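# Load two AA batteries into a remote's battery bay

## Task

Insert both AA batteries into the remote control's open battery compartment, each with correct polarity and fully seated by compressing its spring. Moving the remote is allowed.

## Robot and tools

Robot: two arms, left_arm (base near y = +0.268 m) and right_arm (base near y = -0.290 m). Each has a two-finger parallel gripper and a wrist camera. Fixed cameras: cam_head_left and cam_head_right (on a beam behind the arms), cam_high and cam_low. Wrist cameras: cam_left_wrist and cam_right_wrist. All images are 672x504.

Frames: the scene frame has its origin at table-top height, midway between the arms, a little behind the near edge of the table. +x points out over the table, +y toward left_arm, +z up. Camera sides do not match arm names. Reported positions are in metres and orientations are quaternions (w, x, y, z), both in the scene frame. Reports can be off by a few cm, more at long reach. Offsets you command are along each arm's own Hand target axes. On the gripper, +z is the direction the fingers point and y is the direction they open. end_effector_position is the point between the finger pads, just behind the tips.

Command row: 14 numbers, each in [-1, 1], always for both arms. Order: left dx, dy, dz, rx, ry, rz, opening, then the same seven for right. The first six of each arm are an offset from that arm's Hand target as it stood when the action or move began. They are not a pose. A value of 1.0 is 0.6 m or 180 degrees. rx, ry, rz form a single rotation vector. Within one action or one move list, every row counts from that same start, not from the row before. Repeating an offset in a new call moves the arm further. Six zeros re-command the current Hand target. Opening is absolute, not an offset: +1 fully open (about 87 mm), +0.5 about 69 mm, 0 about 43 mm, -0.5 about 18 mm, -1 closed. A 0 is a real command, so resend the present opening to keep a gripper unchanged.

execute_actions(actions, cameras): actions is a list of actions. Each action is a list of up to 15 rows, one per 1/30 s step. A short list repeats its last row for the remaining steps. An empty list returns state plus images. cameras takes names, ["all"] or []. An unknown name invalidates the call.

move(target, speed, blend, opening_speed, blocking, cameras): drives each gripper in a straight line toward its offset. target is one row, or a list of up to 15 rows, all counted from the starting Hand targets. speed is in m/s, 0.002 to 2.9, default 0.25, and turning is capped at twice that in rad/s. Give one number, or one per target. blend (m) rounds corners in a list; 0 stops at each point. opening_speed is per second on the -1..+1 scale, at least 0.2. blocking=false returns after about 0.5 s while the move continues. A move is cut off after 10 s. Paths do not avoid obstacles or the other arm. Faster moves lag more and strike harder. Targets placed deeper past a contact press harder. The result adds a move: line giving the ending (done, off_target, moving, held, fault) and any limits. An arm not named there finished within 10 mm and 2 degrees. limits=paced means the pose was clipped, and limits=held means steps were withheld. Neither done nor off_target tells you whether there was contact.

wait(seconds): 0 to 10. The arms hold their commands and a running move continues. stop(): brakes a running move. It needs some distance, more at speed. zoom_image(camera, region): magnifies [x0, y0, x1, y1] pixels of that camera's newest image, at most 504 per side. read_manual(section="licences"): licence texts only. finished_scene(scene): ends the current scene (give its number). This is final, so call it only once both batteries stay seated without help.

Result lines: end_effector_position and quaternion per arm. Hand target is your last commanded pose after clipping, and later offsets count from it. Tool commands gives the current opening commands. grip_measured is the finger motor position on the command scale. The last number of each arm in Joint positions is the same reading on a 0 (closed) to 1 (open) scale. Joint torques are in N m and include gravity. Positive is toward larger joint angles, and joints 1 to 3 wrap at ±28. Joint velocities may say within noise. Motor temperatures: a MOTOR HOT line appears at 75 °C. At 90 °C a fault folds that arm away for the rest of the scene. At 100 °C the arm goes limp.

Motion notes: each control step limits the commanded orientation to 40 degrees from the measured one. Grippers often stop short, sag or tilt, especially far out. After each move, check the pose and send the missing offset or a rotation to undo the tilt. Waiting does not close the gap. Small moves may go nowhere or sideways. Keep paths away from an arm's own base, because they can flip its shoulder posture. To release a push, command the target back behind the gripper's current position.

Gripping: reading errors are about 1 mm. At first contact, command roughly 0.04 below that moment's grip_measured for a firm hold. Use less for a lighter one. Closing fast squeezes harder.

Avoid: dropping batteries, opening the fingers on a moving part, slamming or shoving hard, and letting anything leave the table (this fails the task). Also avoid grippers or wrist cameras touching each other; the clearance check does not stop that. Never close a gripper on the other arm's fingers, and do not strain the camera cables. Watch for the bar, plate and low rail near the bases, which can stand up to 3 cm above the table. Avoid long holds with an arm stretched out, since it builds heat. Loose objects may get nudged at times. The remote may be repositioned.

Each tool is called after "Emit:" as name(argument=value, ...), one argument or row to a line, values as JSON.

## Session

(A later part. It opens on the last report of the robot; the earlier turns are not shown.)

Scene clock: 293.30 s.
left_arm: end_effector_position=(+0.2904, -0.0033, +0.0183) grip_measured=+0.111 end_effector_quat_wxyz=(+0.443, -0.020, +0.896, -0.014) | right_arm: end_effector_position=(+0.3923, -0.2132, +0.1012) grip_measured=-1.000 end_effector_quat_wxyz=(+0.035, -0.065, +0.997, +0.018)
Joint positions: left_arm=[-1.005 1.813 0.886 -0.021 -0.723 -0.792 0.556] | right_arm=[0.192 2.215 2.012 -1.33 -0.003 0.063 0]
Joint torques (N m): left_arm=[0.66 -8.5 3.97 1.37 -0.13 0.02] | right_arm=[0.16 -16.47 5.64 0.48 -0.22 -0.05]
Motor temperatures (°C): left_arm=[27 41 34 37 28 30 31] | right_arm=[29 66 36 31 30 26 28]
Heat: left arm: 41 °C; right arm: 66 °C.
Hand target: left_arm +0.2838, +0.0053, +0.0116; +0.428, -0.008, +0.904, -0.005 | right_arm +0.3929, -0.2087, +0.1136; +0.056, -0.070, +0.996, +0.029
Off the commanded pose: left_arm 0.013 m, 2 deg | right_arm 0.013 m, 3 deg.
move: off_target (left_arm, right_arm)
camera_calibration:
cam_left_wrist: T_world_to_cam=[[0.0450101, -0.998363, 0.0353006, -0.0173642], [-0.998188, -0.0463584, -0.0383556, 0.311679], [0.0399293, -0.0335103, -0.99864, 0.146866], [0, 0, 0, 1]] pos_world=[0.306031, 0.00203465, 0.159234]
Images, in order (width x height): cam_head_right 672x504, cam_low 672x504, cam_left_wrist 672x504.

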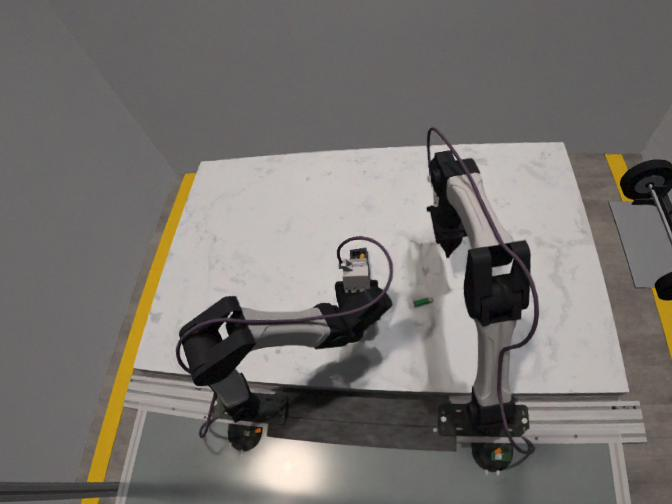

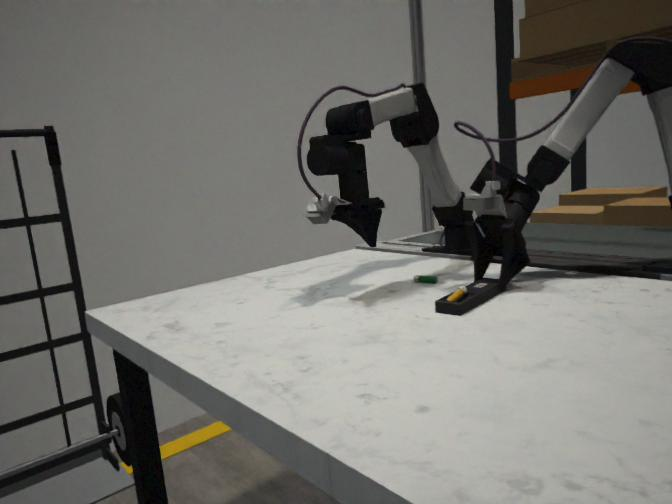

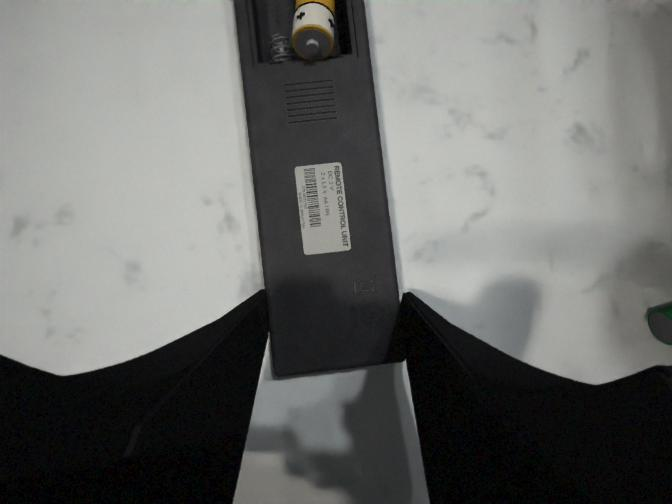

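Emit:
move(
  target=[0,0,0,0,0,0,-0.05,0.0275,0.368,0.0725,0.016,0.036,0.0167,-1],
  speed=0.15,
  cameras=["cam_right_wrist","cam_low","cam_left_wrist"],
)

Scene clock: 297.83 s.
left_arm: end_effector_position=(+0.2903, -0.0034, +0.0183) grip_measured=+0.111 end_effector_quat_wxyz=(+0.443, -0.020, +0.896, -0.014) | right_arm: end_effector_position=(+0.3448, +0.0072, +0.0760) grip_measured=-1.000 end_effector_quat_wxyz=(+0.009, -0.048, +0.999, +0.010)
Joint positions: left_arm=[-1.005 1.813 0.886 -0.021 -0.723 -0.791 0.556] | right_arm=[0.667 2.601 2.57 -1.557 -0.003 0.572 0]
Joint torques (N m): left_arm=[0.81 -8.49 3.96 1.35 -0.12 -0.01] | right_arm=[-0.14 -14.01 9.77 0.22 0.04 0.11]
Motor temperatures (°C): left_arm=[27 41 34 37 28 30 31] | right_arm=[29 66 36 31 30 26 28]
Heat: left arm: 41 °C; right arm: 66 °C.
Hand target: left_arm +0.2838, +0.0054, +0.0116; +0.428, -0.008, +0.904, -0.005 | right_arm +0.3497, +0.0101, +0.0797; +0.000, -0.044, +0.999, +0.002
Off the commanded pose: left_arm 0.013 m, 2 deg | right_arm 0.007 m, 1 deg.
joint sent to its limit (right arm) — joint 4 (wrist pitch), lower limit. The joint targets are off in orientation, not in position.
move: off_target (left_arm)
camera_calibration:
cam_left_wrist: T_world_to_cam=[[0.0439298, -0.99842, 0.0350409, -0.0171884], [-0.998248, -0.0452595, -0.0381028, 0.311641], [0.0396286, -0.0333057, -0.998659, 0.146854], [0, 0, 0, 1]] pos_world=[0.30603, 0.00183451, 0.159134]
cam_right_wrist: T_world_to_cam=[[0.0866349, -0.996136, -0.014414, -0.0231108], [-0.645576, -0.0671542, 0.760738, 0.184982], [-0.758766, -0.0566011, -0.6489, 0.460655], [0, 0, 0, 1]] pos_world=[0.470951, 0.0154744, 0.157863]
Images, in order (width x height): cam_low 672x504, cam_left_wrist 672x504, cam_right_wrist 672x504.

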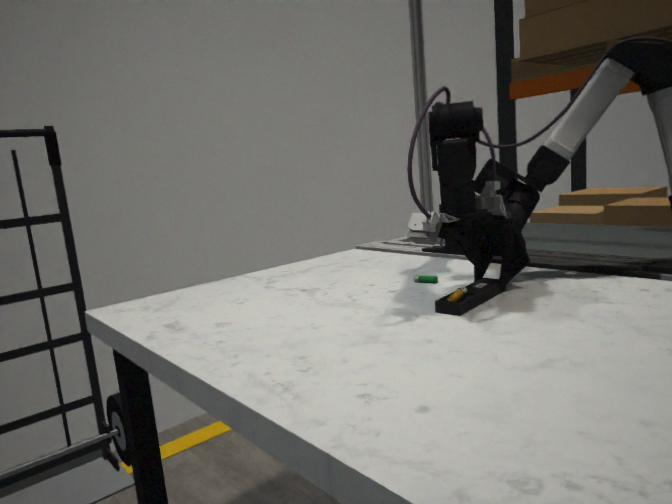

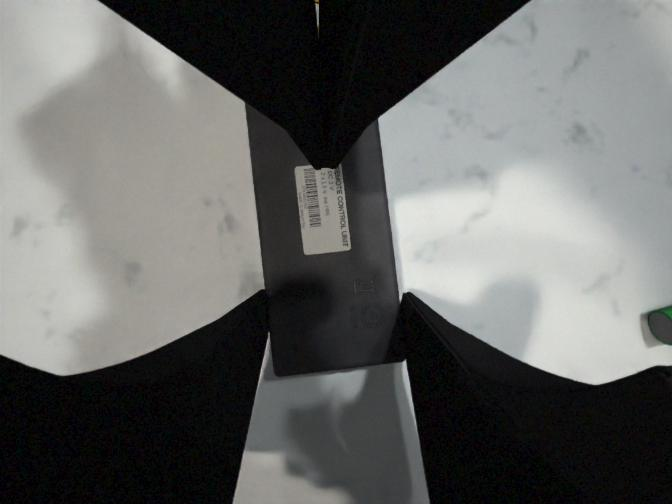

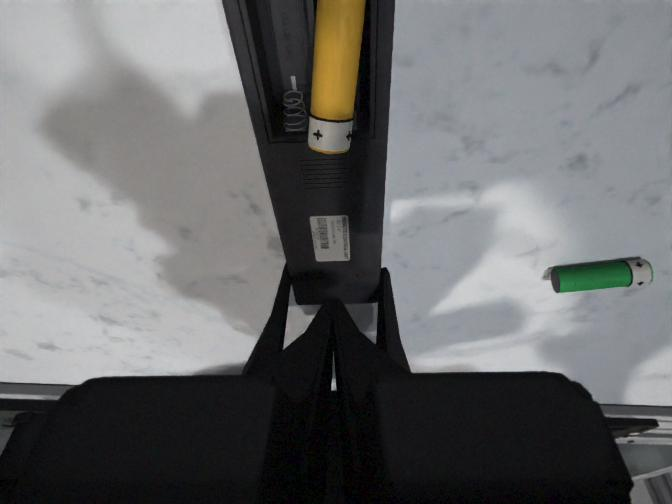

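Emit:
move(
  target=[
    [0,0,0,0,0,0,-0.05,-0.032,0.004,0.01,0,0,0,-1],
    [0,0,0,0,0,0,-0.05,-0.032,0.004,0.066,0,0,0,-1],
    [0,0,0,0,0,0,-0.05,-0.065,0,0.066,0,0,0,-1],
  ],
  speed=[0.1,0.06,0.04],
  cameras=["cam_right_wrist","cam_low"],
)

Emit:
zoom_image(
  camera="cam_low",
  region=[430, 260, 520, 320],
)

Scene clock: 300.83 s.
left_arm: end_effector_position=(+0.2903, -0.0034, +0.0183) grip_measured=+0.111 end_effector_quat_wxyz=(+0.443, -0.020, +0.896, -0.014) | right_arm: end_effector_position=(+0.3620, +0.0127, +0.0594) grip_measured=-1.000 end_effector_quat_wxyz=(+0.017, -0.041, +0.999, +0.016)
Joint positions: left_arm=[-1.005 1.813 0.886 -0.021 -0.723 -0.791 0.556] | right_arm=[0.653 2.699 2.692 -1.561 -0.003 0.573 0]
Joint torques (N m): left_arm=[0.8 -8.5 3.96 1.35 -0.12 -0.01] | right_arm=[-0.08 -15.8 6.53 0.28 -0.01 0.07]
Motor temperatures (°C): left_arm=[27 42 34 37 28 30 31] | right_arm=[29 66 37 31 30 26 28]
Heat: left arm: 42 °C; right arm: 66 °C.
Hand target: left_arm +0.2838, +0.0054, +0.0116; +0.428, -0.008, +0.904, -0.005 | right_arm +0.3624, +0.0129, +0.0611; +0.019, -0.041, +0.999, +0.018 (not the last commanded pose)
Off the commanded pose: left_arm 0.013 m, 2 deg | right_arm 0.033 m, 3 deg.
joint read past its limit (right arm) — joint 4 (wrist pitch), lower limit.
joint sent to its limit (right arm) — joint 4 (wrist pitch), lower limit.
move: held (right_arm; a check stopped the path), off_target (left_arm); path passed 1 of 3 targets; limits=held
pose unreachable (right arm): on one or more control steps of this call, first in action 0 (counted from 0), this arm could not follow its commanded pose, so it was not sent that pose on those steps. It may still have moved: this result reports where it is.
cause: moving toward the commanded pose would bring a part of the arm too close to another arm (this arm's forearm (the part past joint 3) and the left arm's wrist (the part past joint 4), where that arm would come to rest).
camera_calibration:
cam_right_wrist: T_world_to_cam=[[0.0728096, -0.997001, -0.0262143, -0.0136569], [-0.658496, -0.0677964, 0.749524, 0.214586], [-0.749054, -0.0373105, -0.661458, 0.460168], [0, 0, 0, 1]] pos_world=[0.486989, 0.0181013, 0.143187]
Images, in order (width x height): cam_low 672x504, cam_right_wrist 672x504.

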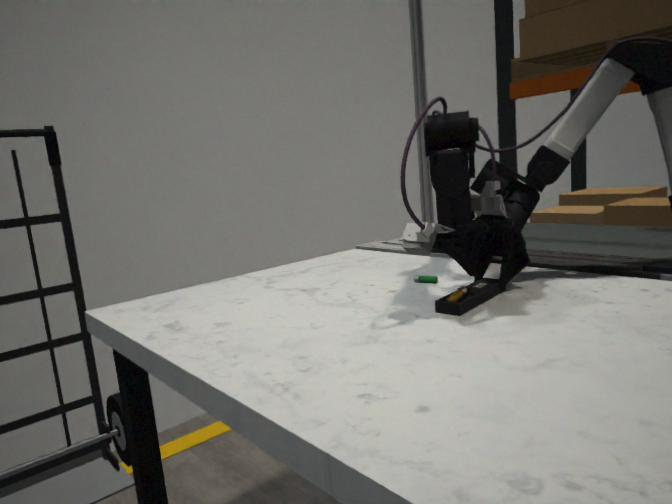

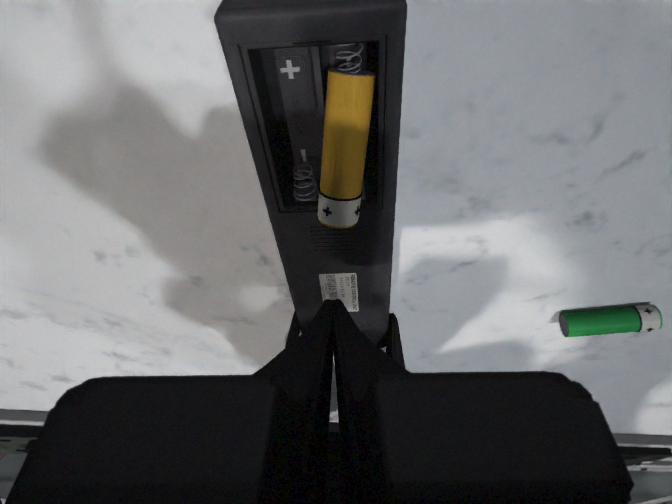

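Scaled by 5.600 from the camera's 672x504 image, which has a finer 960x720 frame.

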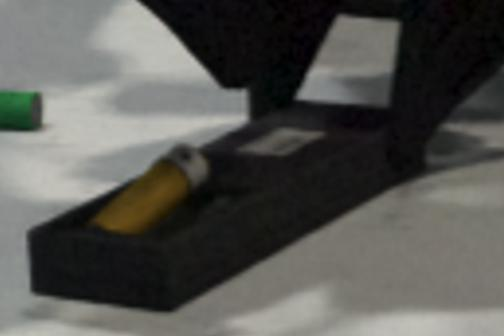

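Emit:
move(
  target=[
    [0,0,0,0,0,0,-0.05,0,0,-0.06,0,0,0,-1],
    [0,0,0,0,0,0,-0.05,0.019,-0.26,-0.083,0,0,0,-1],
    [0,0.083,-0.004,0.172,0,0.141,-0.08,0.019,-0.26,-0.083,0,0,0,-1],
  ],
  speed=[0.1,0.2,0.06],
  cameras=["cam_right_wrist","cam_low","cam_left_wrist","cam_high"],
)

Scene clock: 311.53 s.
left_arm: end_effector_position=(+0.2898, +0.0468, +0.0199) grip_measured=+0.111 end_effector_quat_wxyz=(+0.420, +0.295, +0.843, -0.157) | right_arm: end_effector_position=(+0.3609, -0.1473, +0.0924) grip_measured=-1.000 end_effector_quat_wxyz=(-0.003, -0.035, +0.999, +0.010)
Joint positions: left_arm=[-0.645 1.556 0.507 0.404 0.049 0.019 0.556] | right_arm=[0.352 2.242 2.005 -1.373 -0.003 0.283 0]
Joint torques (N m): left_arm=[0.8 -6.26 4.1 1.8 0.11 -0.04] | right_arm=[0.25 -16.75 5.42 0.39 -0.02 0.01]
Motor temperatures (°C): left_arm=[27 42 34 37 28 30 31] | right_arm=[29 69 36 31 30 26 28]
Heat: left arm: 42 °C; right arm: 69 °C.
Hand target: left_arm +0.2815, +0.0551, +0.0123; +0.406, +0.302, +0.849, -0.151 | right_arm +0.3620, -0.1452, +0.1051; +0.019, -0.040, +0.999, +0.018
Off the commanded pose: left_arm 0.014 m, 2 deg | right_arm 0.013 m, 3 deg.
move: off_target (left_arm, right_arm); target 3's new opening was sent with left_arm's hand 0.014 m and 2 deg from that target
camera_calibration:
cam_left_wrist: T_world_to_cam=[[-0.614241, -0.789049, 0.0104956, 0.214301], [-0.788339, 0.612989, -0.0525882, 0.222116], [0.0350609, -0.040576, -0.998561, 0.151837], [0, 0, 0, 1]] pos_world=[0.301412, 0.0391, 0.16105]
cam_right_wrist: T_world_to_cam=[[0.0612883, -0.998021, -0.014034, -0.169369], [-0.629521, -0.0495623, 0.775401, 0.1681], [-0.774562, -0.0386883, -0.631313, 0.481432], [0, 0, 0, 1]] pos_world=[0.489101, -0.142076, 0.171213]
Images, in order (width x height): cam_high 672x504, cam_low 672x504, cam_left_wrist 672x504, cam_right_wrist 672x504.

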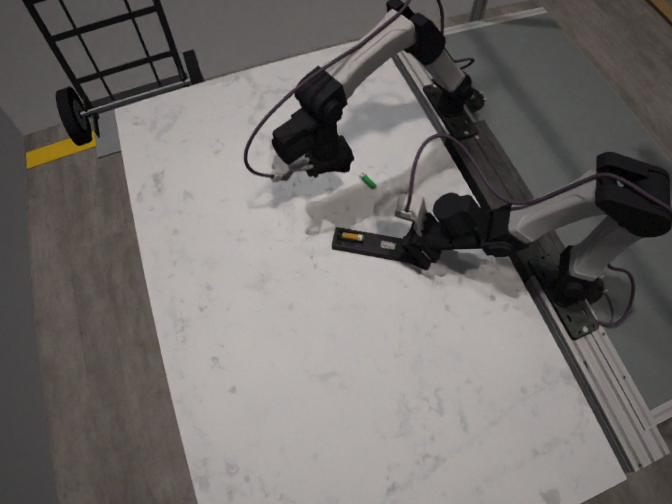

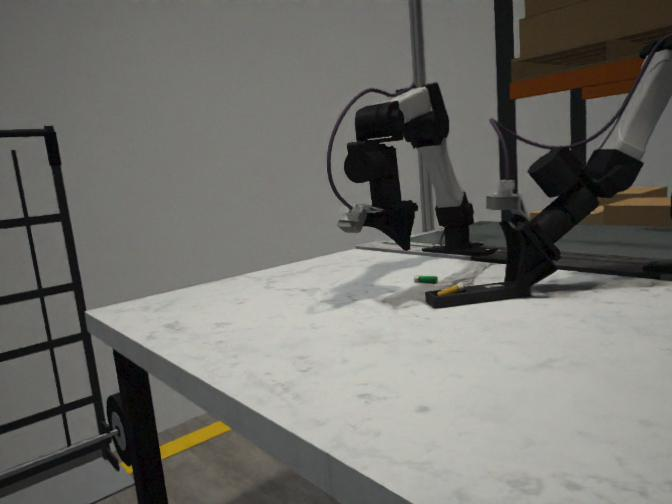

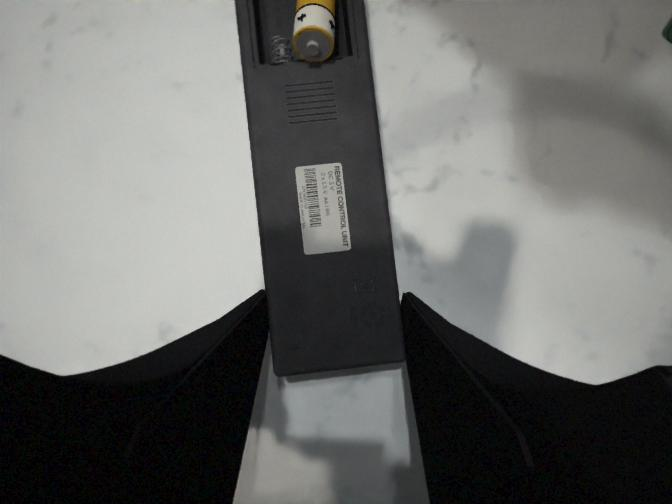

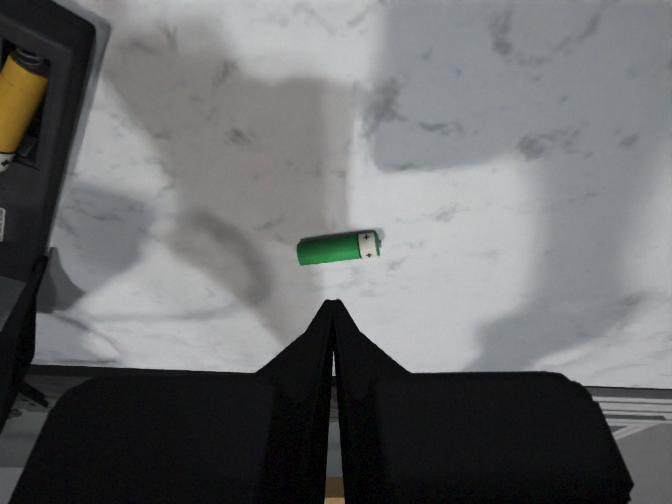

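Emit:
move(
  target=[0,0,0,0,0,0,-0.08,0.006,0.279,0.042,-0.0388,0.1068,0.22,-1],
  speed=0.15,
  cameras=["cam_right_wrist","cam_low","cam_left_wrist"],
)

Scene clock: 316.93 s.
left_arm: end_effector_position=(+0.2898, +0.0468, +0.0199) grip_measured=+0.111 end_effector_quat_wxyz=(+0.420, +0.295, +0.843, -0.157) | right_arm: end_effector_position=(+0.3440, +0.0134, +0.0807) grip_measured=-1.000 end_effector_quat_wxyz=(-0.141, +0.301, +0.940, +0.078)
Joint positions: left_arm=[-0.645 1.556 0.507 0.404 0.049 0.019 0.556] | right_arm=[0.533 2.573 2.445 -1.559 -0.307 1.143 0]
Joint torques (N m): left_arm=[0.8 -6.23 4.07 1.84 0.11 0] | right_arm=[0.5 -13.53 9.59 0.04 -0.35 0.12]
Motor temperatures (°C): left_arm=[27 42 34 37 28 30 31] | right_arm=[29 69 37 31 30 26 28]
Heat: left arm: 42 °C; right arm: 69 °C.
Hand target: left_arm +0.2815, +0.0551, +0.0123; +0.406, +0.302, +0.849, -0.151 | right_arm +0.3457, +0.0222, +0.0855; -0.154, +0.295, +0.940, +0.076
Off the commanded pose: left_arm 0.014 m, 2 deg | right_arm 0.010 m, 2 deg.
joint sent to its limit (right arm) — joint 4 (wrist pitch), lower limit. The joint targets still meet the commanded pose.
move: off_target (left_arm)
camera_calibration:
cam_left_wrist: T_world_to_cam=[[-0.614241, -0.789049, 0.0104956, 0.214301], [-0.788339, 0.612989, -0.0525882, 0.222116], [0.0350609, -0.040576, -0.998561, 0.151837], [0, 0, 0, 1]] pos_world=[0.301412, 0.0391, 0.16105]
cam_right_wrist: T_world_to_cam=[[-0.593338, -0.803159, -0.0537168, 0.217798], [-0.320037, 0.174144, 0.931263, 0.0523588], [-0.738598, 0.569745, -0.360367, 0.424804], [0, 0, 0, 1]] pos_world=[0.459744, -0.0762209, 0.116025]
Images, in order (width x height): cam_low 672x504, cam_left_wrist 672x504, cam_right_wrist 672x504.

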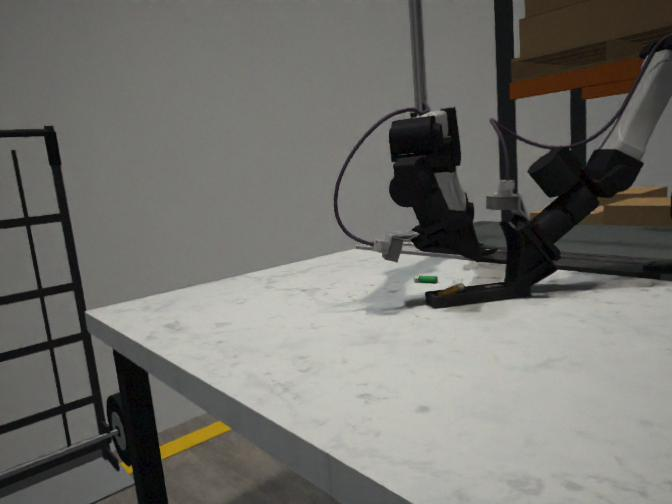

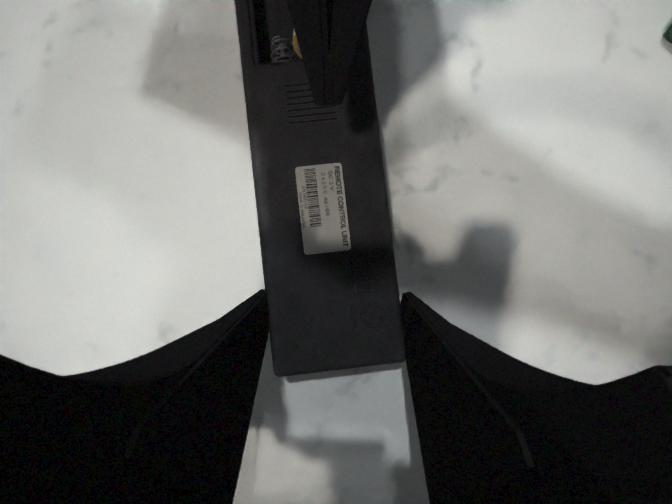

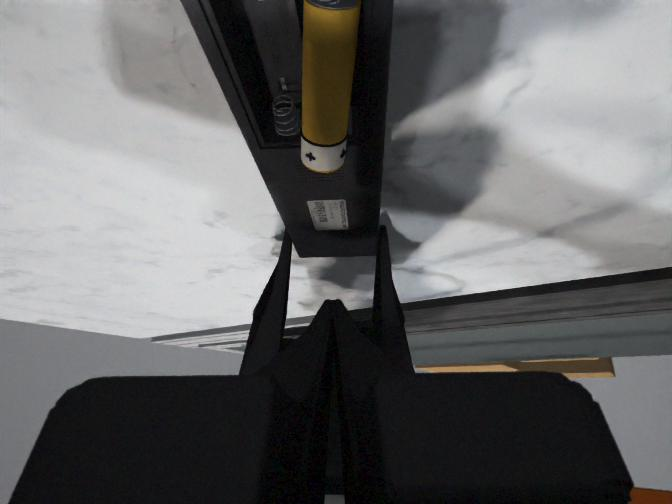

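Emit:
move(
  target=[
    [0,0,0,0,0,0,-0.08,-0.039,0.0065,0.059,0,0,0,-1],
    [0,0,0,0,0,0,-0.08,-0.0705,0.0065,0.048,0,0,0,-1],
  ],
  speed=0.05,
  cameras=["cam_right_wrist","cam_low"],
)

Emit:
zoom_image(
  camera="cam_low",
  region=[420, 260, 500, 320],
)

Scene clock: 321.03 s.
left_arm: end_effector_position=(+0.2898, +0.0468, +0.0199) grip_measured=+0.111 end_effector_quat_wxyz=(+0.420, +0.295, +0.843, -0.157) | right_arm: end_effector_position=(+0.3686, +0.0069, +0.0426) grip_measured=-1.000 end_effector_quat_wxyz=(-0.148, +0.303, +0.938, +0.078)
Joint positions: left_arm=[-0.645 1.556 0.507 0.404 0.049 0.019 0.556] | right_arm=[0.493 2.725 2.577 -1.562 -0.311 1.105 0]
Joint torques (N m): left_arm=[0.8 -6.23 4.07 1.84 0.11 0] | right_arm=[-0.36 -14.09 9.37 0 -0.21 -0.03]
Motor temperatures (°C): left_arm=[27 42 34 38 28 30 31] | right_arm=[29 69 37 31 30 26 28]
Heat: left arm: 42 °C; right arm: 69 °C.
Hand target: left_arm +0.2815, +0.0551, +0.0123; +0.406, +0.302, +0.849, -0.151 | right_arm +0.3739, +0.0097, +0.0445; -0.154, +0.295, +0.940, +0.076
Off the commanded pose: left_arm 0.014 m, 2 deg | right_arm 0.006 m, 1 deg.
joint read past its limit (right arm) — joint 4 (wrist pitch), lower limit.
joint sent to its limit (right arm) — joint 4 (wrist pitch), lower limit. The joint targets still meet the commanded pose.
move: off_target (left_arm)
camera_calibration:
cam_right_wrist: T_world_to_cam=[[-0.597624, -0.800349, -0.04782, 0.226383], [-0.306346, 0.172819, 0.936101, 0.0916967], [-0.740943, 0.574086, -0.348465, 0.433339], [0, 0, 0, 1]] pos_world=[0.484462, -0.0834357, 0.0759914]
Images, in order (width x height): cam_low 672x504, cam_right_wrist 672x504.

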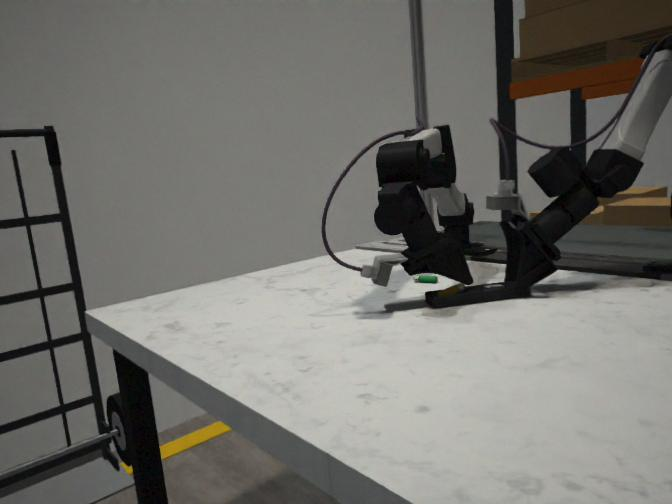

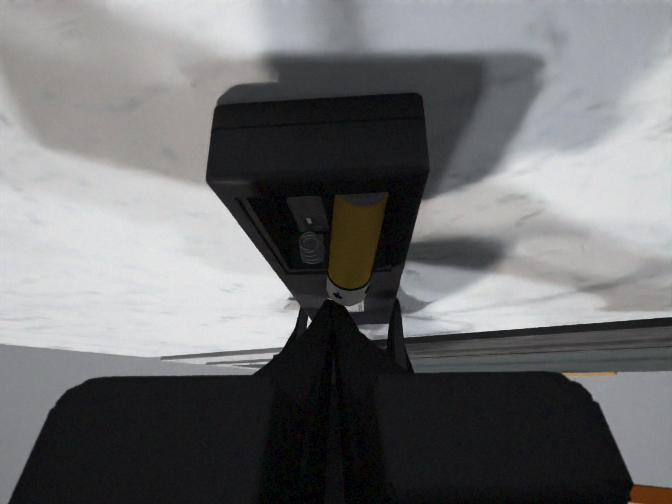

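Scaled by 6.300 from the camera's 672x504 image, which has a finer 960x720 frame.

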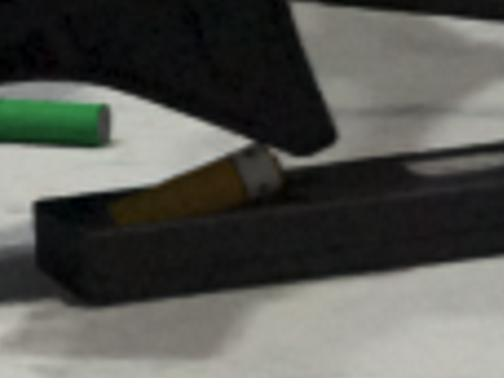

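Emit:
move(
  target=[0,0,0,0,0,0,-0.08,-0.0233,-0.007,0.006,0,0,0,-1],
  speed=0.03,
  cameras=["cam_right_wrist","cam_low"],
)

Emit:
zoom_image(
  camera="cam_low",
  region=[420, 260, 500, 320],
)

Scene clock: 323.03 s.
left_arm: end_effector_position=(+0.2898, +0.0468, +0.0199) grip_measured=+0.111 end_effector_quat_wxyz=(+0.420, +0.295, +0.843, -0.157) | right_arm: end_effector_position=(+0.3710, +0.0043, +0.0419) grip_measured=-1.000 end_effector_quat_wxyz=(-0.156, +0.299, +0.938, +0.086)
Joint positions: left_arm=[-0.645 1.556 0.507 0.404 0.049 0.019 0.556] | right_arm=[0.48 2.74 2.595 -1.57 -0.332 1.081 0]
Joint torques (N m): left_arm=[0.8 -6.24 4.05 1.84 0.11 0] | right_arm=[-1.22 -13.37 9.09 0.12 -0.01 -0.04]
Motor temperatures (°C): left_arm=[27 42 34 38 28 30 31] | right_arm=[29 69 38 31 30 26 28]
Heat: left arm: 42 °C; right arm: 69 °C.
Hand target: left_arm +0.2815, +0.0551, +0.0123; +0.406, +0.302, +0.849, -0.151 | right_arm +0.3815, -0.0004, +0.0363; -0.154, +0.295, +0.940, +0.076
Off the commanded pose: left_arm 0.014 m, 2 deg | right_arm 0.013 m, 1 deg.
joint read past its limit (right arm) — joint 4 (wrist pitch), lower limit.
joint sent to its limit (right arm) — joint 4 (wrist pitch), lower limit. The joint targets still meet the commanded pose.
move: off_target (left_arm, right_arm)
camera_calibration:
cam_right_wrist: T_world_to_cam=[[-0.592008, -0.803679, -0.0602109, 0.224206], [-0.299159, 0.149765, 0.942377, 0.0906287], [-0.748352, 0.575908, -0.32909, 0.43824], [0, 0, 0, 1]] pos_world=[0.487802, -0.0857689, 0.0723138]
Images, in order (width x height): cam_low 672x504, cam_right_wrist 672x504.

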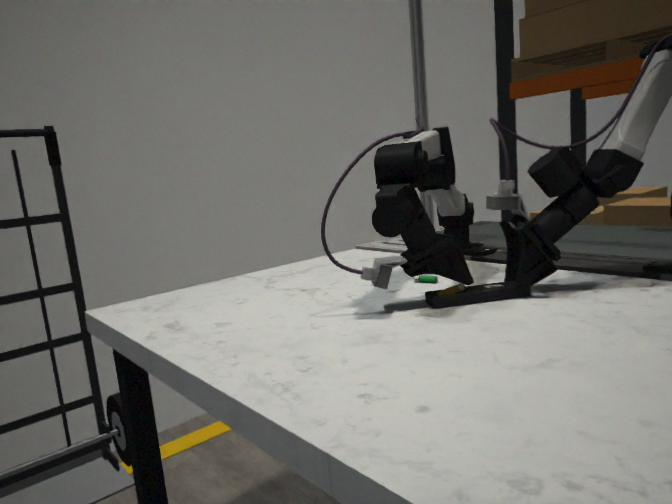

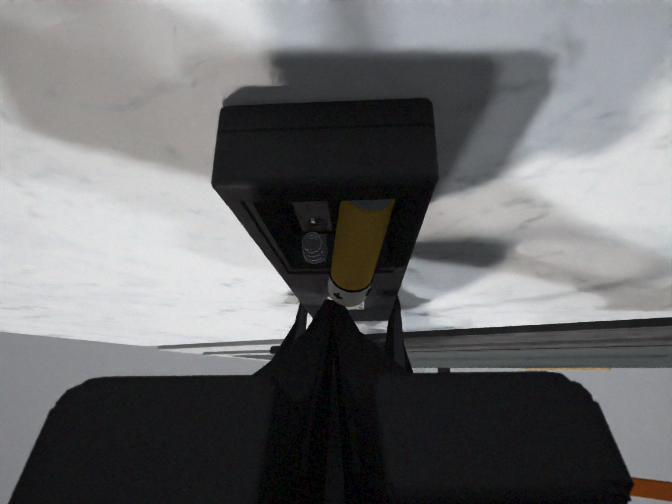

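Scaled by 6.300 from the camera's 672x504 image, which has a finer 960x720 frame.

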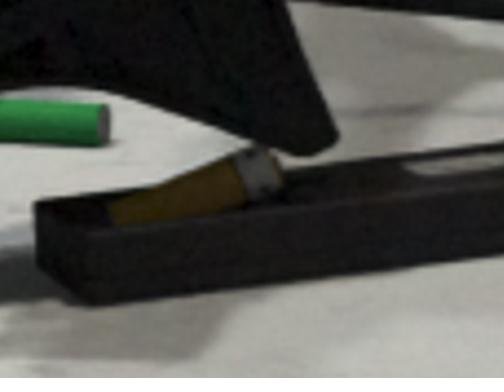

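Emit:
move(
  target=[0,0,0,0,0,0,-0.08,-0.033,-0.003,0.004,0,0,0,-1],
  speed=0.03,
  cameras=["cam_right_wrist","cam_low","cam_left_wrist"],
)

Emit:
zoom_image(
  camera="cam_low",
  region=[420, 260, 500, 320],
)

Scene clock: 324.93 s.
left_arm: end_effector_position=(+0.2886, +0.0452, +0.0199) grip_measured=+0.111 end_effector_quat_wxyz=(+0.419, +0.299, +0.842, -0.162) | right_arm: end_effector_position=(+0.3875, -0.0091, +0.0276) grip_measured=-1.000 end_effector_quat_wxyz=(-0.155, +0.306, +0.935, +0.093)
Joint positions: left_arm=[-0.645 1.556 0.507 0.404 0.06 0.022 0.555] | right_arm=[0.438 2.792 2.639 -1.562 -0.336 1.055 0]
Joint torques (N m): left_arm=[0.8 -6.24 4.07 1.84 -0.02 -0.03] | right_arm=[-0.35 -14.6 9.39 0.04 0.05 -0.06]
Motor temperatures (°C): left_arm=[27 42 34 38 28 30 31] | right_arm=[29 69 38 31 30 26 28]
Heat: left arm: 42 °C; right arm: 69 °C.
Hand target: left_arm +0.2815, +0.0551, +0.0124; +0.406, +0.302, +0.849, -0.151 | right_arm +0.3951, -0.0118, +0.0272; -0.154, +0.295, +0.940, +0.076
Off the commanded pose: left_arm 0.014 m, 2 deg | right_arm 0.008 m, 2 deg.
joint read past its limit (right arm) — joint 4 (wrist pitch), lower limit.
joint sent to its limit (right arm) — joint 4 (wrist pitch), lower limit. The joint targets are off in orientation, not in position.
move: off_target (left_arm)
camera_calibration:
cam_left_wrist: T_world_to_cam=[[-0.623092, -0.782003, 0.0150862, 0.214501], [-0.78149, 0.621661, -0.0530212, 0.219771], [0.0320843, -0.0448268, -0.998479, 0.152966], [0, 0, 0, 1]] pos_world=[0.300495, 0.0379744, 0.16115]
cam_right_wrist: T_world_to_cam=[[-0.606467, -0.791885, -0.0715212, 0.22827], [-0.300364, 0.144887, 0.942756, 0.111455], [-0.736192, 0.593233, -0.325723, 0.448967], [0, 0, 0, 1]] pos_world=[0.502442, -0.101727, 0.0574906]
Images, in order (width x height): cam_low 672x504, cam_left_wrist 672x504, cam_right_wrist 672x504.

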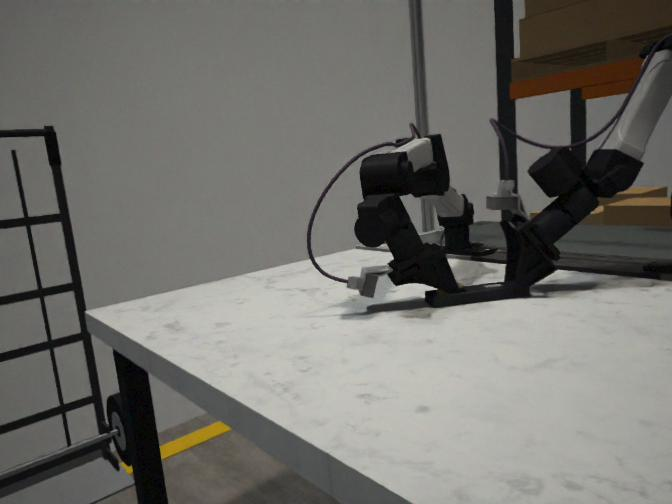

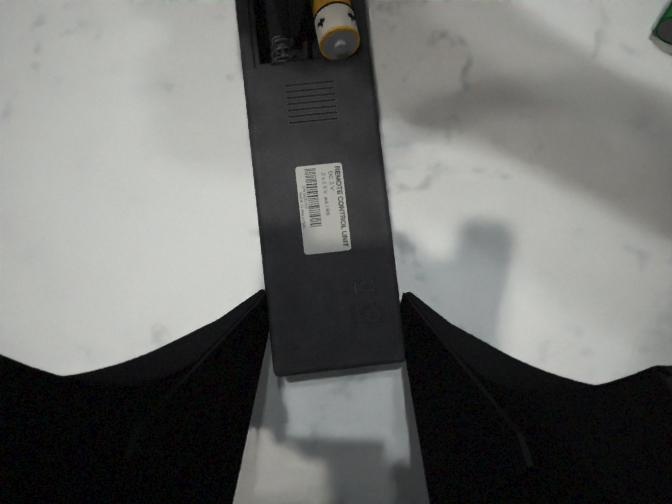

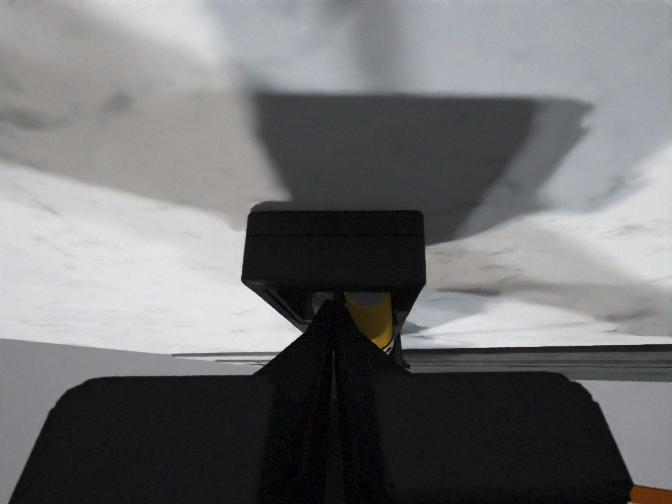

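Scaled by 6.300 from the camera's 672x504 image, which has a finer 960x720 frame.

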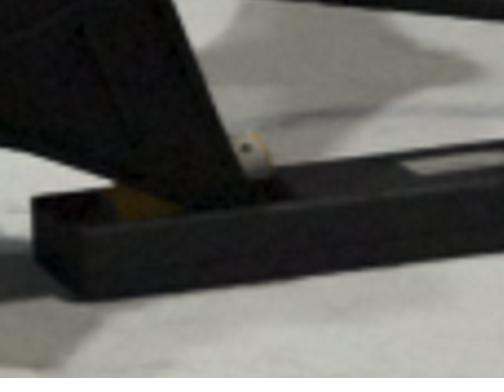

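Emit:
move(
  target=[
    [0,0,0,0,0,0,-0.08,0.025,0.004,-0.0705,0,0,0,-1],
    [0,0,0,0,0,0,-0.08,0.071,0.004,-0.054,0,0,0,-1],
  ],
  speed=0.1,
  cameras=["cam_right_wrist","cam_low"],
)

Emit:
zoom_image(
  camera="cam_low",
  region=[420, 260, 500, 320],
)

Scene clock: 328.27 s.
left_arm: end_effector_position=(+0.2885, +0.0453, +0.0199) grip_measured=+0.111 end_effector_quat_wxyz=(+0.419, +0.299, +0.842, -0.162) | right_arm: end_effector_position=(+0.3708, +0.0035, +0.0518) grip_measured=-1.000 end_effector_quat_wxyz=(-0.152, +0.306, +0.936, +0.090)
Joint positions: left_arm=[-0.645 1.556 0.507 0.404 0.06 0.022 0.555] | right_arm=[0.478 2.704 2.566 -1.563 -0.332 1.097 0]
Joint torques (N m): left_arm=[0.8 -6.24 4.07 1.84 -0.02 -0.03] | right_arm=[0.34 -20.3 5.24 0.08 -0.09 0.13]
Motor temperatures (°C): left_arm=[27 42 34 38 28 30 31] | right_arm=[29 70 38 31 30 26 28]
Heat: left arm: 42 °C; right arm: 70 °C.
Hand target: left_arm +0.2815, +0.0552, +0.0123; +0.406, +0.302, +0.849, -0.151 | right_arm +0.3713, +0.0052, +0.0720; -0.154, +0.295, +0.940, +0.076
Off the commanded pose: left_arm 0.014 m, 2 deg | right_arm 0.020 m, 2 deg.
joint read past its limit (right arm) — joint 4 (wrist pitch), lower limit.
joint sent to its limit (right arm) — joint 4 (wrist pitch), lower limit. The joint targets are off in orientation, not in position.
move: off_target (left_arm, right_arm)
camera_calibration:
cam_right_wrist: T_world_to_cam=[[-0.604866, -0.79341, -0.0680975, 0.229204], [-0.304746, 0.151623, 0.940287, 0.0836168], [-0.735709, 0.5895, -0.3335, 0.437289], [0, 0, 0, 1]] pos_world=[0.485837, -0.0886075, 0.0828204]
Images, in order (width x height): cam_low 672x504, cam_right_wrist 672x504.

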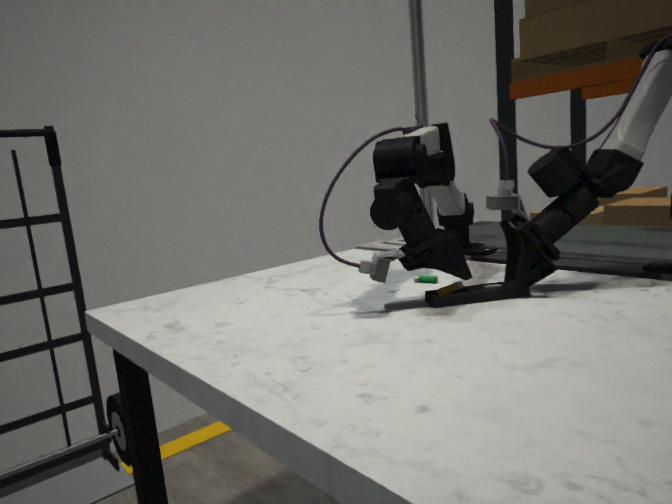

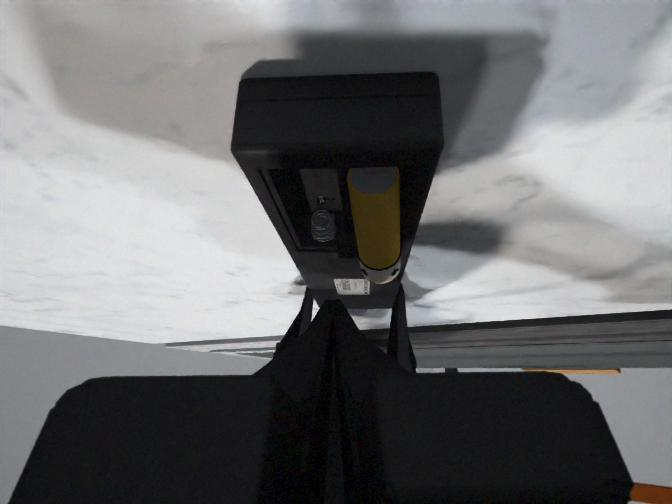

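Scaled by 6.300 from the camera's 672x504 image, which has a finer 960x720 frame.

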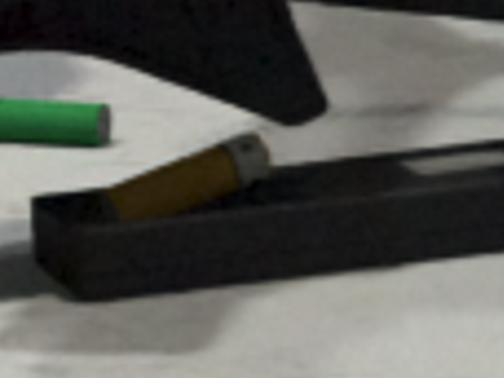

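Emit:
move(
  target=[0,0,0,0,0,0,-0.08,0,0,-0.036,0,-0.111,0,-0.3],
  speed=0.1,
  cameras=["cam_right_wrist","cam_low"],
)

Scene clock: 332.93 s.
left_arm: end_effector_position=(+0.2885, +0.0453, +0.0199) grip_measured=+0.111 end_effector_quat_wxyz=(+0.419, +0.299, +0.842, -0.162) | right_arm: end_effector_position=(+0.3756, -0.0016, +0.0713) grip_measured=-0.300 end_effector_quat_wxyz=(-0.009, +0.304, +0.953, +0.010)
Joint positions: left_arm=[-0.645 1.556 0.507 0.404 0.06 0.022 0.555] | right_arm=[0.571 2.612 2.566 -1.563 -0.019 1.19 0.35]
Joint torques (N m): left_arm=[0.8 -6.23 4.07 1.84 -0.02 -0.03] | right_arm=[0.51 -19.66 6.28 0.19 0.11 0.14]
Motor temperatures (°C): left_arm=[27 42 34 38 27 30 31] | right_arm=[29 72 38 31 30 26 28]
Heat: left arm: 42 °C; right arm: 72 °C.
Hand target: left_arm +0.2815, +0.0552, +0.0123; +0.406, +0.302, +0.849, -0.151 | right_arm +0.3767, +0.0002, +0.0924; +0.011, +0.304, +0.952, +0.023
Off the commanded pose: left_arm 0.014 m, 2 deg | right_arm 0.021 m, 3 deg.
joint read past its limit (right arm) — joint 4 (wrist pitch), lower limit.
joint sent to its limit (right arm) — joint 4 (wrist pitch), lower limit. The joint targets still meet the commanded pose.
move: off_target (left_arm, right_arm)
camera_calibration:
cam_right_wrist: T_world_to_cam=[[-0.585759, -0.810435, -0.00900391, 0.217876], [-0.504, 0.355532, 0.787134, 0.153554], [-0.63472, 0.465609, -0.616716, 0.432421], [0, 0, 0, 1]] pos_world=[0.47948, -0.0793584, 0.147775]
Images, in order (width x height): cam_low 672x504, cam_right_wrist 672x504.

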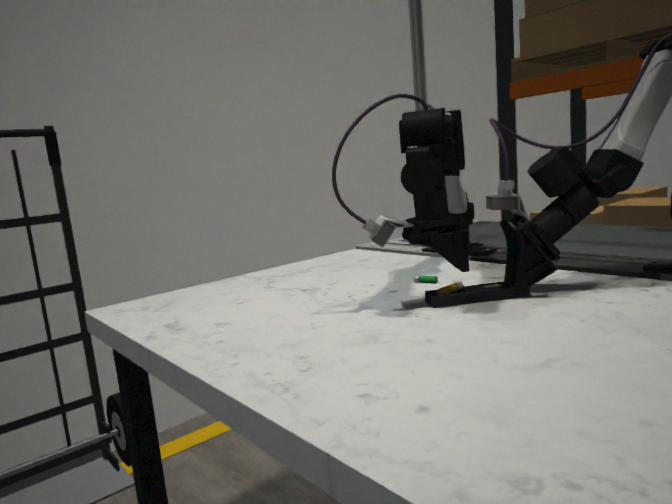

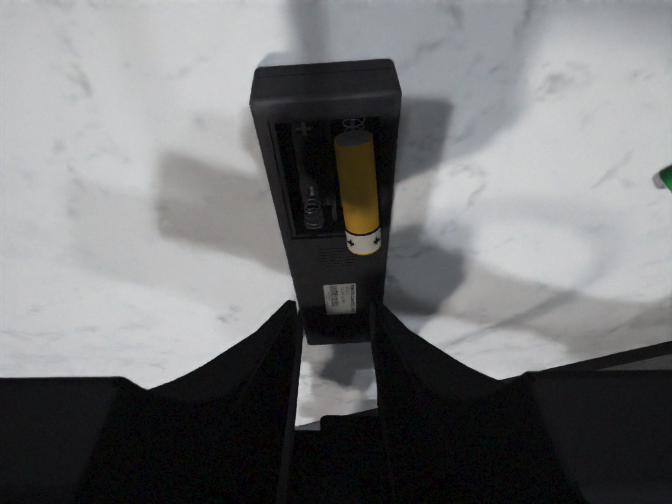

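Emit:
move(
  target=[
    [0,0,0,0,0,0,-0.08,-0.0035,-0.0195,0.05,0,0,-0.0167,-0.3],
    [0,0,0,0,0,0,-0.08,-0.0035,-0.0195,0.09,0,0,-0.0167,-0.3],
  ],
  speed=0.08,
  cameras=["cam_right_wrist","cam_low"],
)

Emit:
zoom_image(
  camera="cam_low",
  region=[420, 260, 500, 320],
)

Scene clock: 337.20 s.
left_arm: end_effector_position=(+0.2881, +0.0454, +0.0195) grip_measured=+0.109 end_effector_quat_wxyz=(+0.418, +0.298, +0.843, -0.162) | right_arm: end_effector_position=(+0.3649, -0.0096, +0.0343) grip_measured=-0.300 end_effector_quat_wxyz=(-0.009, +0.279, +0.960, +0.010)
Joint positions: left_arm=[-0.645 1.556 0.506 0.402 0.061 0.019 0.555] | right_arm=[0.571 2.498 2.206 -1.319 -0.019 1.137 0.35]
Joint torques (N m): left_arm=[0.8 -6.24 4.11 1.85 -0.02 0] | right_arm=[-0.32 -16.47 4.64 0.58 0.18 0.04]
Motor temperatures (°C): left_arm=[27 42 34 38 27 30 32] | right_arm=[29 74 38 31 30 26 28]
Heat: left arm: 42 °C; right arm: 74 °C.
Hand target: left_arm +0.2816, +0.0551, +0.0124; +0.406, +0.302, +0.849, -0.151 | right_arm +0.3735, -0.0085, +0.0379; +0.012, +0.279, +0.960, +0.023
Off the commanded pose: left_arm 0.014 m, 2 deg | right_arm 0.009 m, 3 deg.
move: off_target (left_arm, right_arm)
camera_calibration:
cam_right_wrist: T_world_to_cam=[[-0.54269, -0.839897, -0.00780472, 0.188782], [-0.521725, 0.329795, 0.78679, 0.186395], [-0.658248, 0.431054, -0.617172, 0.414728], [0, 0, 0, 1]] pos_world=[0.472691, -0.0816846, 0.110778]
Images, in order (width x height): cam_low 672x504, cam_right_wrist 672x504.

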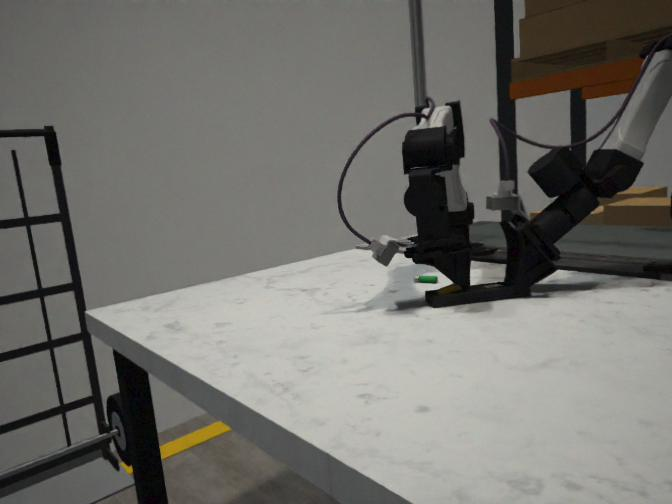

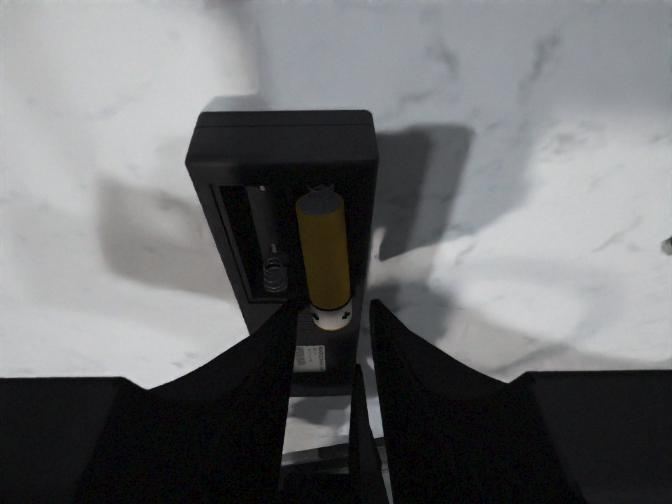

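Scaled by 6.300 from the camera's 672x504 image, which has a finer 960x720 frame.

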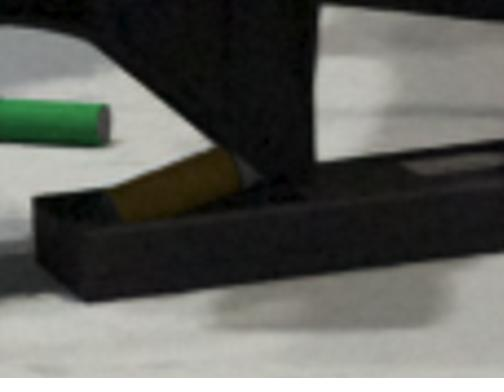

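Emit:
move(
  target=[0,0,0,0,0,0,-0.08,-0.004,0,0,0,0,0,-0.78],
  opening_speed=1,
  cameras=["cam_right_wrist","cam_low"],
)

Emit:
zoom_image(
  camera="cam_low",
  region=[420, 260, 500, 320],
)

Scene clock: 338.53 s.
left_arm: end_effector_position=(+0.2881, +0.0454, +0.0195) grip_measured=+0.109 end_effector_quat_wxyz=(+0.418, +0.298, +0.843, -0.162) | right_arm: end_effector_position=(+0.3687, -0.0070, +0.0340) grip_measured=-0.618 end_effector_quat_wxyz=(-0.003, +0.278, +0.960, +0.017)
Joint positions: left_arm=[-0.645 1.556 0.506 0.402 0.061 0.019 0.555] | right_arm=[0.571 2.498 2.206 -1.301 -0.019 1.136 0.191]
Joint torques (N m): left_arm=[0.8 -6.26 4.12 1.85 -0.02 0] | right_arm=[-0.75 -16.21 5.42 0.43 0.12 -0.03]
Motor temperatures (°C): left_arm=[27 42 34 38 27 30 32] | right_arm=[29 74 38 31 30 26 28]
Heat: left arm: 42 °C; right arm: 74 °C.
Hand target: left_arm +0.2816, +0.0551, +0.0124; +0.406, +0.302, +0.849, -0.151 | right_arm +0.3755, -0.0098, +0.0379; +0.012, +0.279, +0.960, +0.023
Off the commanded pose: left_arm 0.014 m, 2 deg | right_arm 0.008 m, 2 deg.
move: off_target (left_arm)
camera_calibration:
cam_right_wrist: T_world_to_cam=[[-0.541562, -0.840285, -0.0251319, 0.193217], [-0.534109, 0.320839, 0.78217, 0.192355], [-0.649182, 0.437017, -0.622558, 0.412933], [0, 0, 0, 1]] pos_world=[0.475446, -0.0798162, 0.111476]
Images, in order (width x height): cam_low 672x504, cam_right_wrist 672x504.

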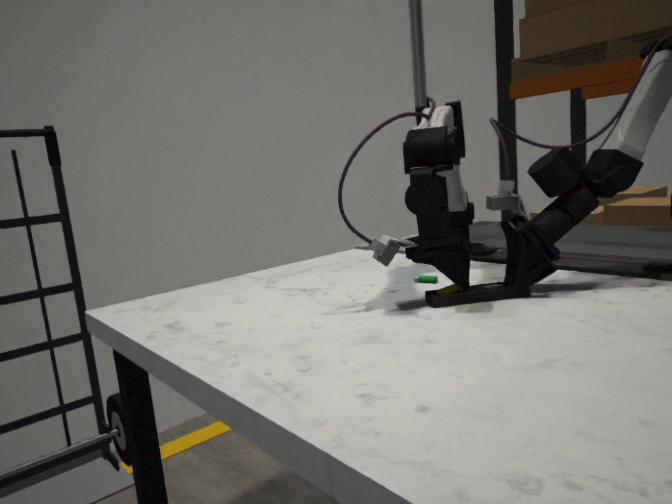

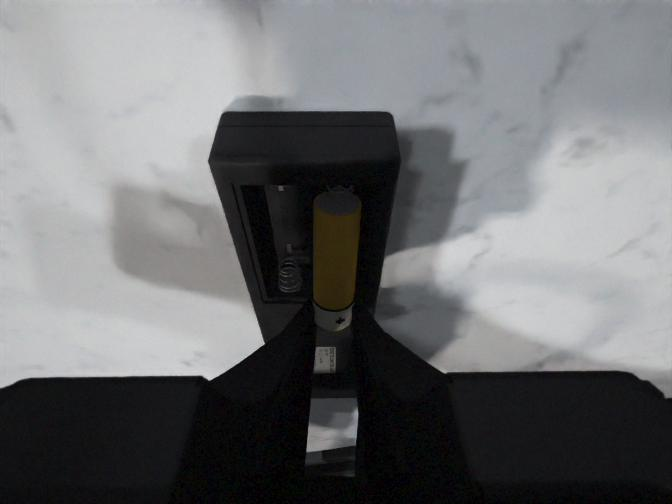

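Scaled by 6.300 from the camera's 672x504 image, which has a finer 960x720 frame.

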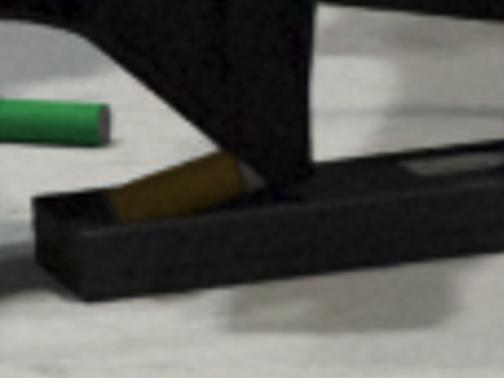

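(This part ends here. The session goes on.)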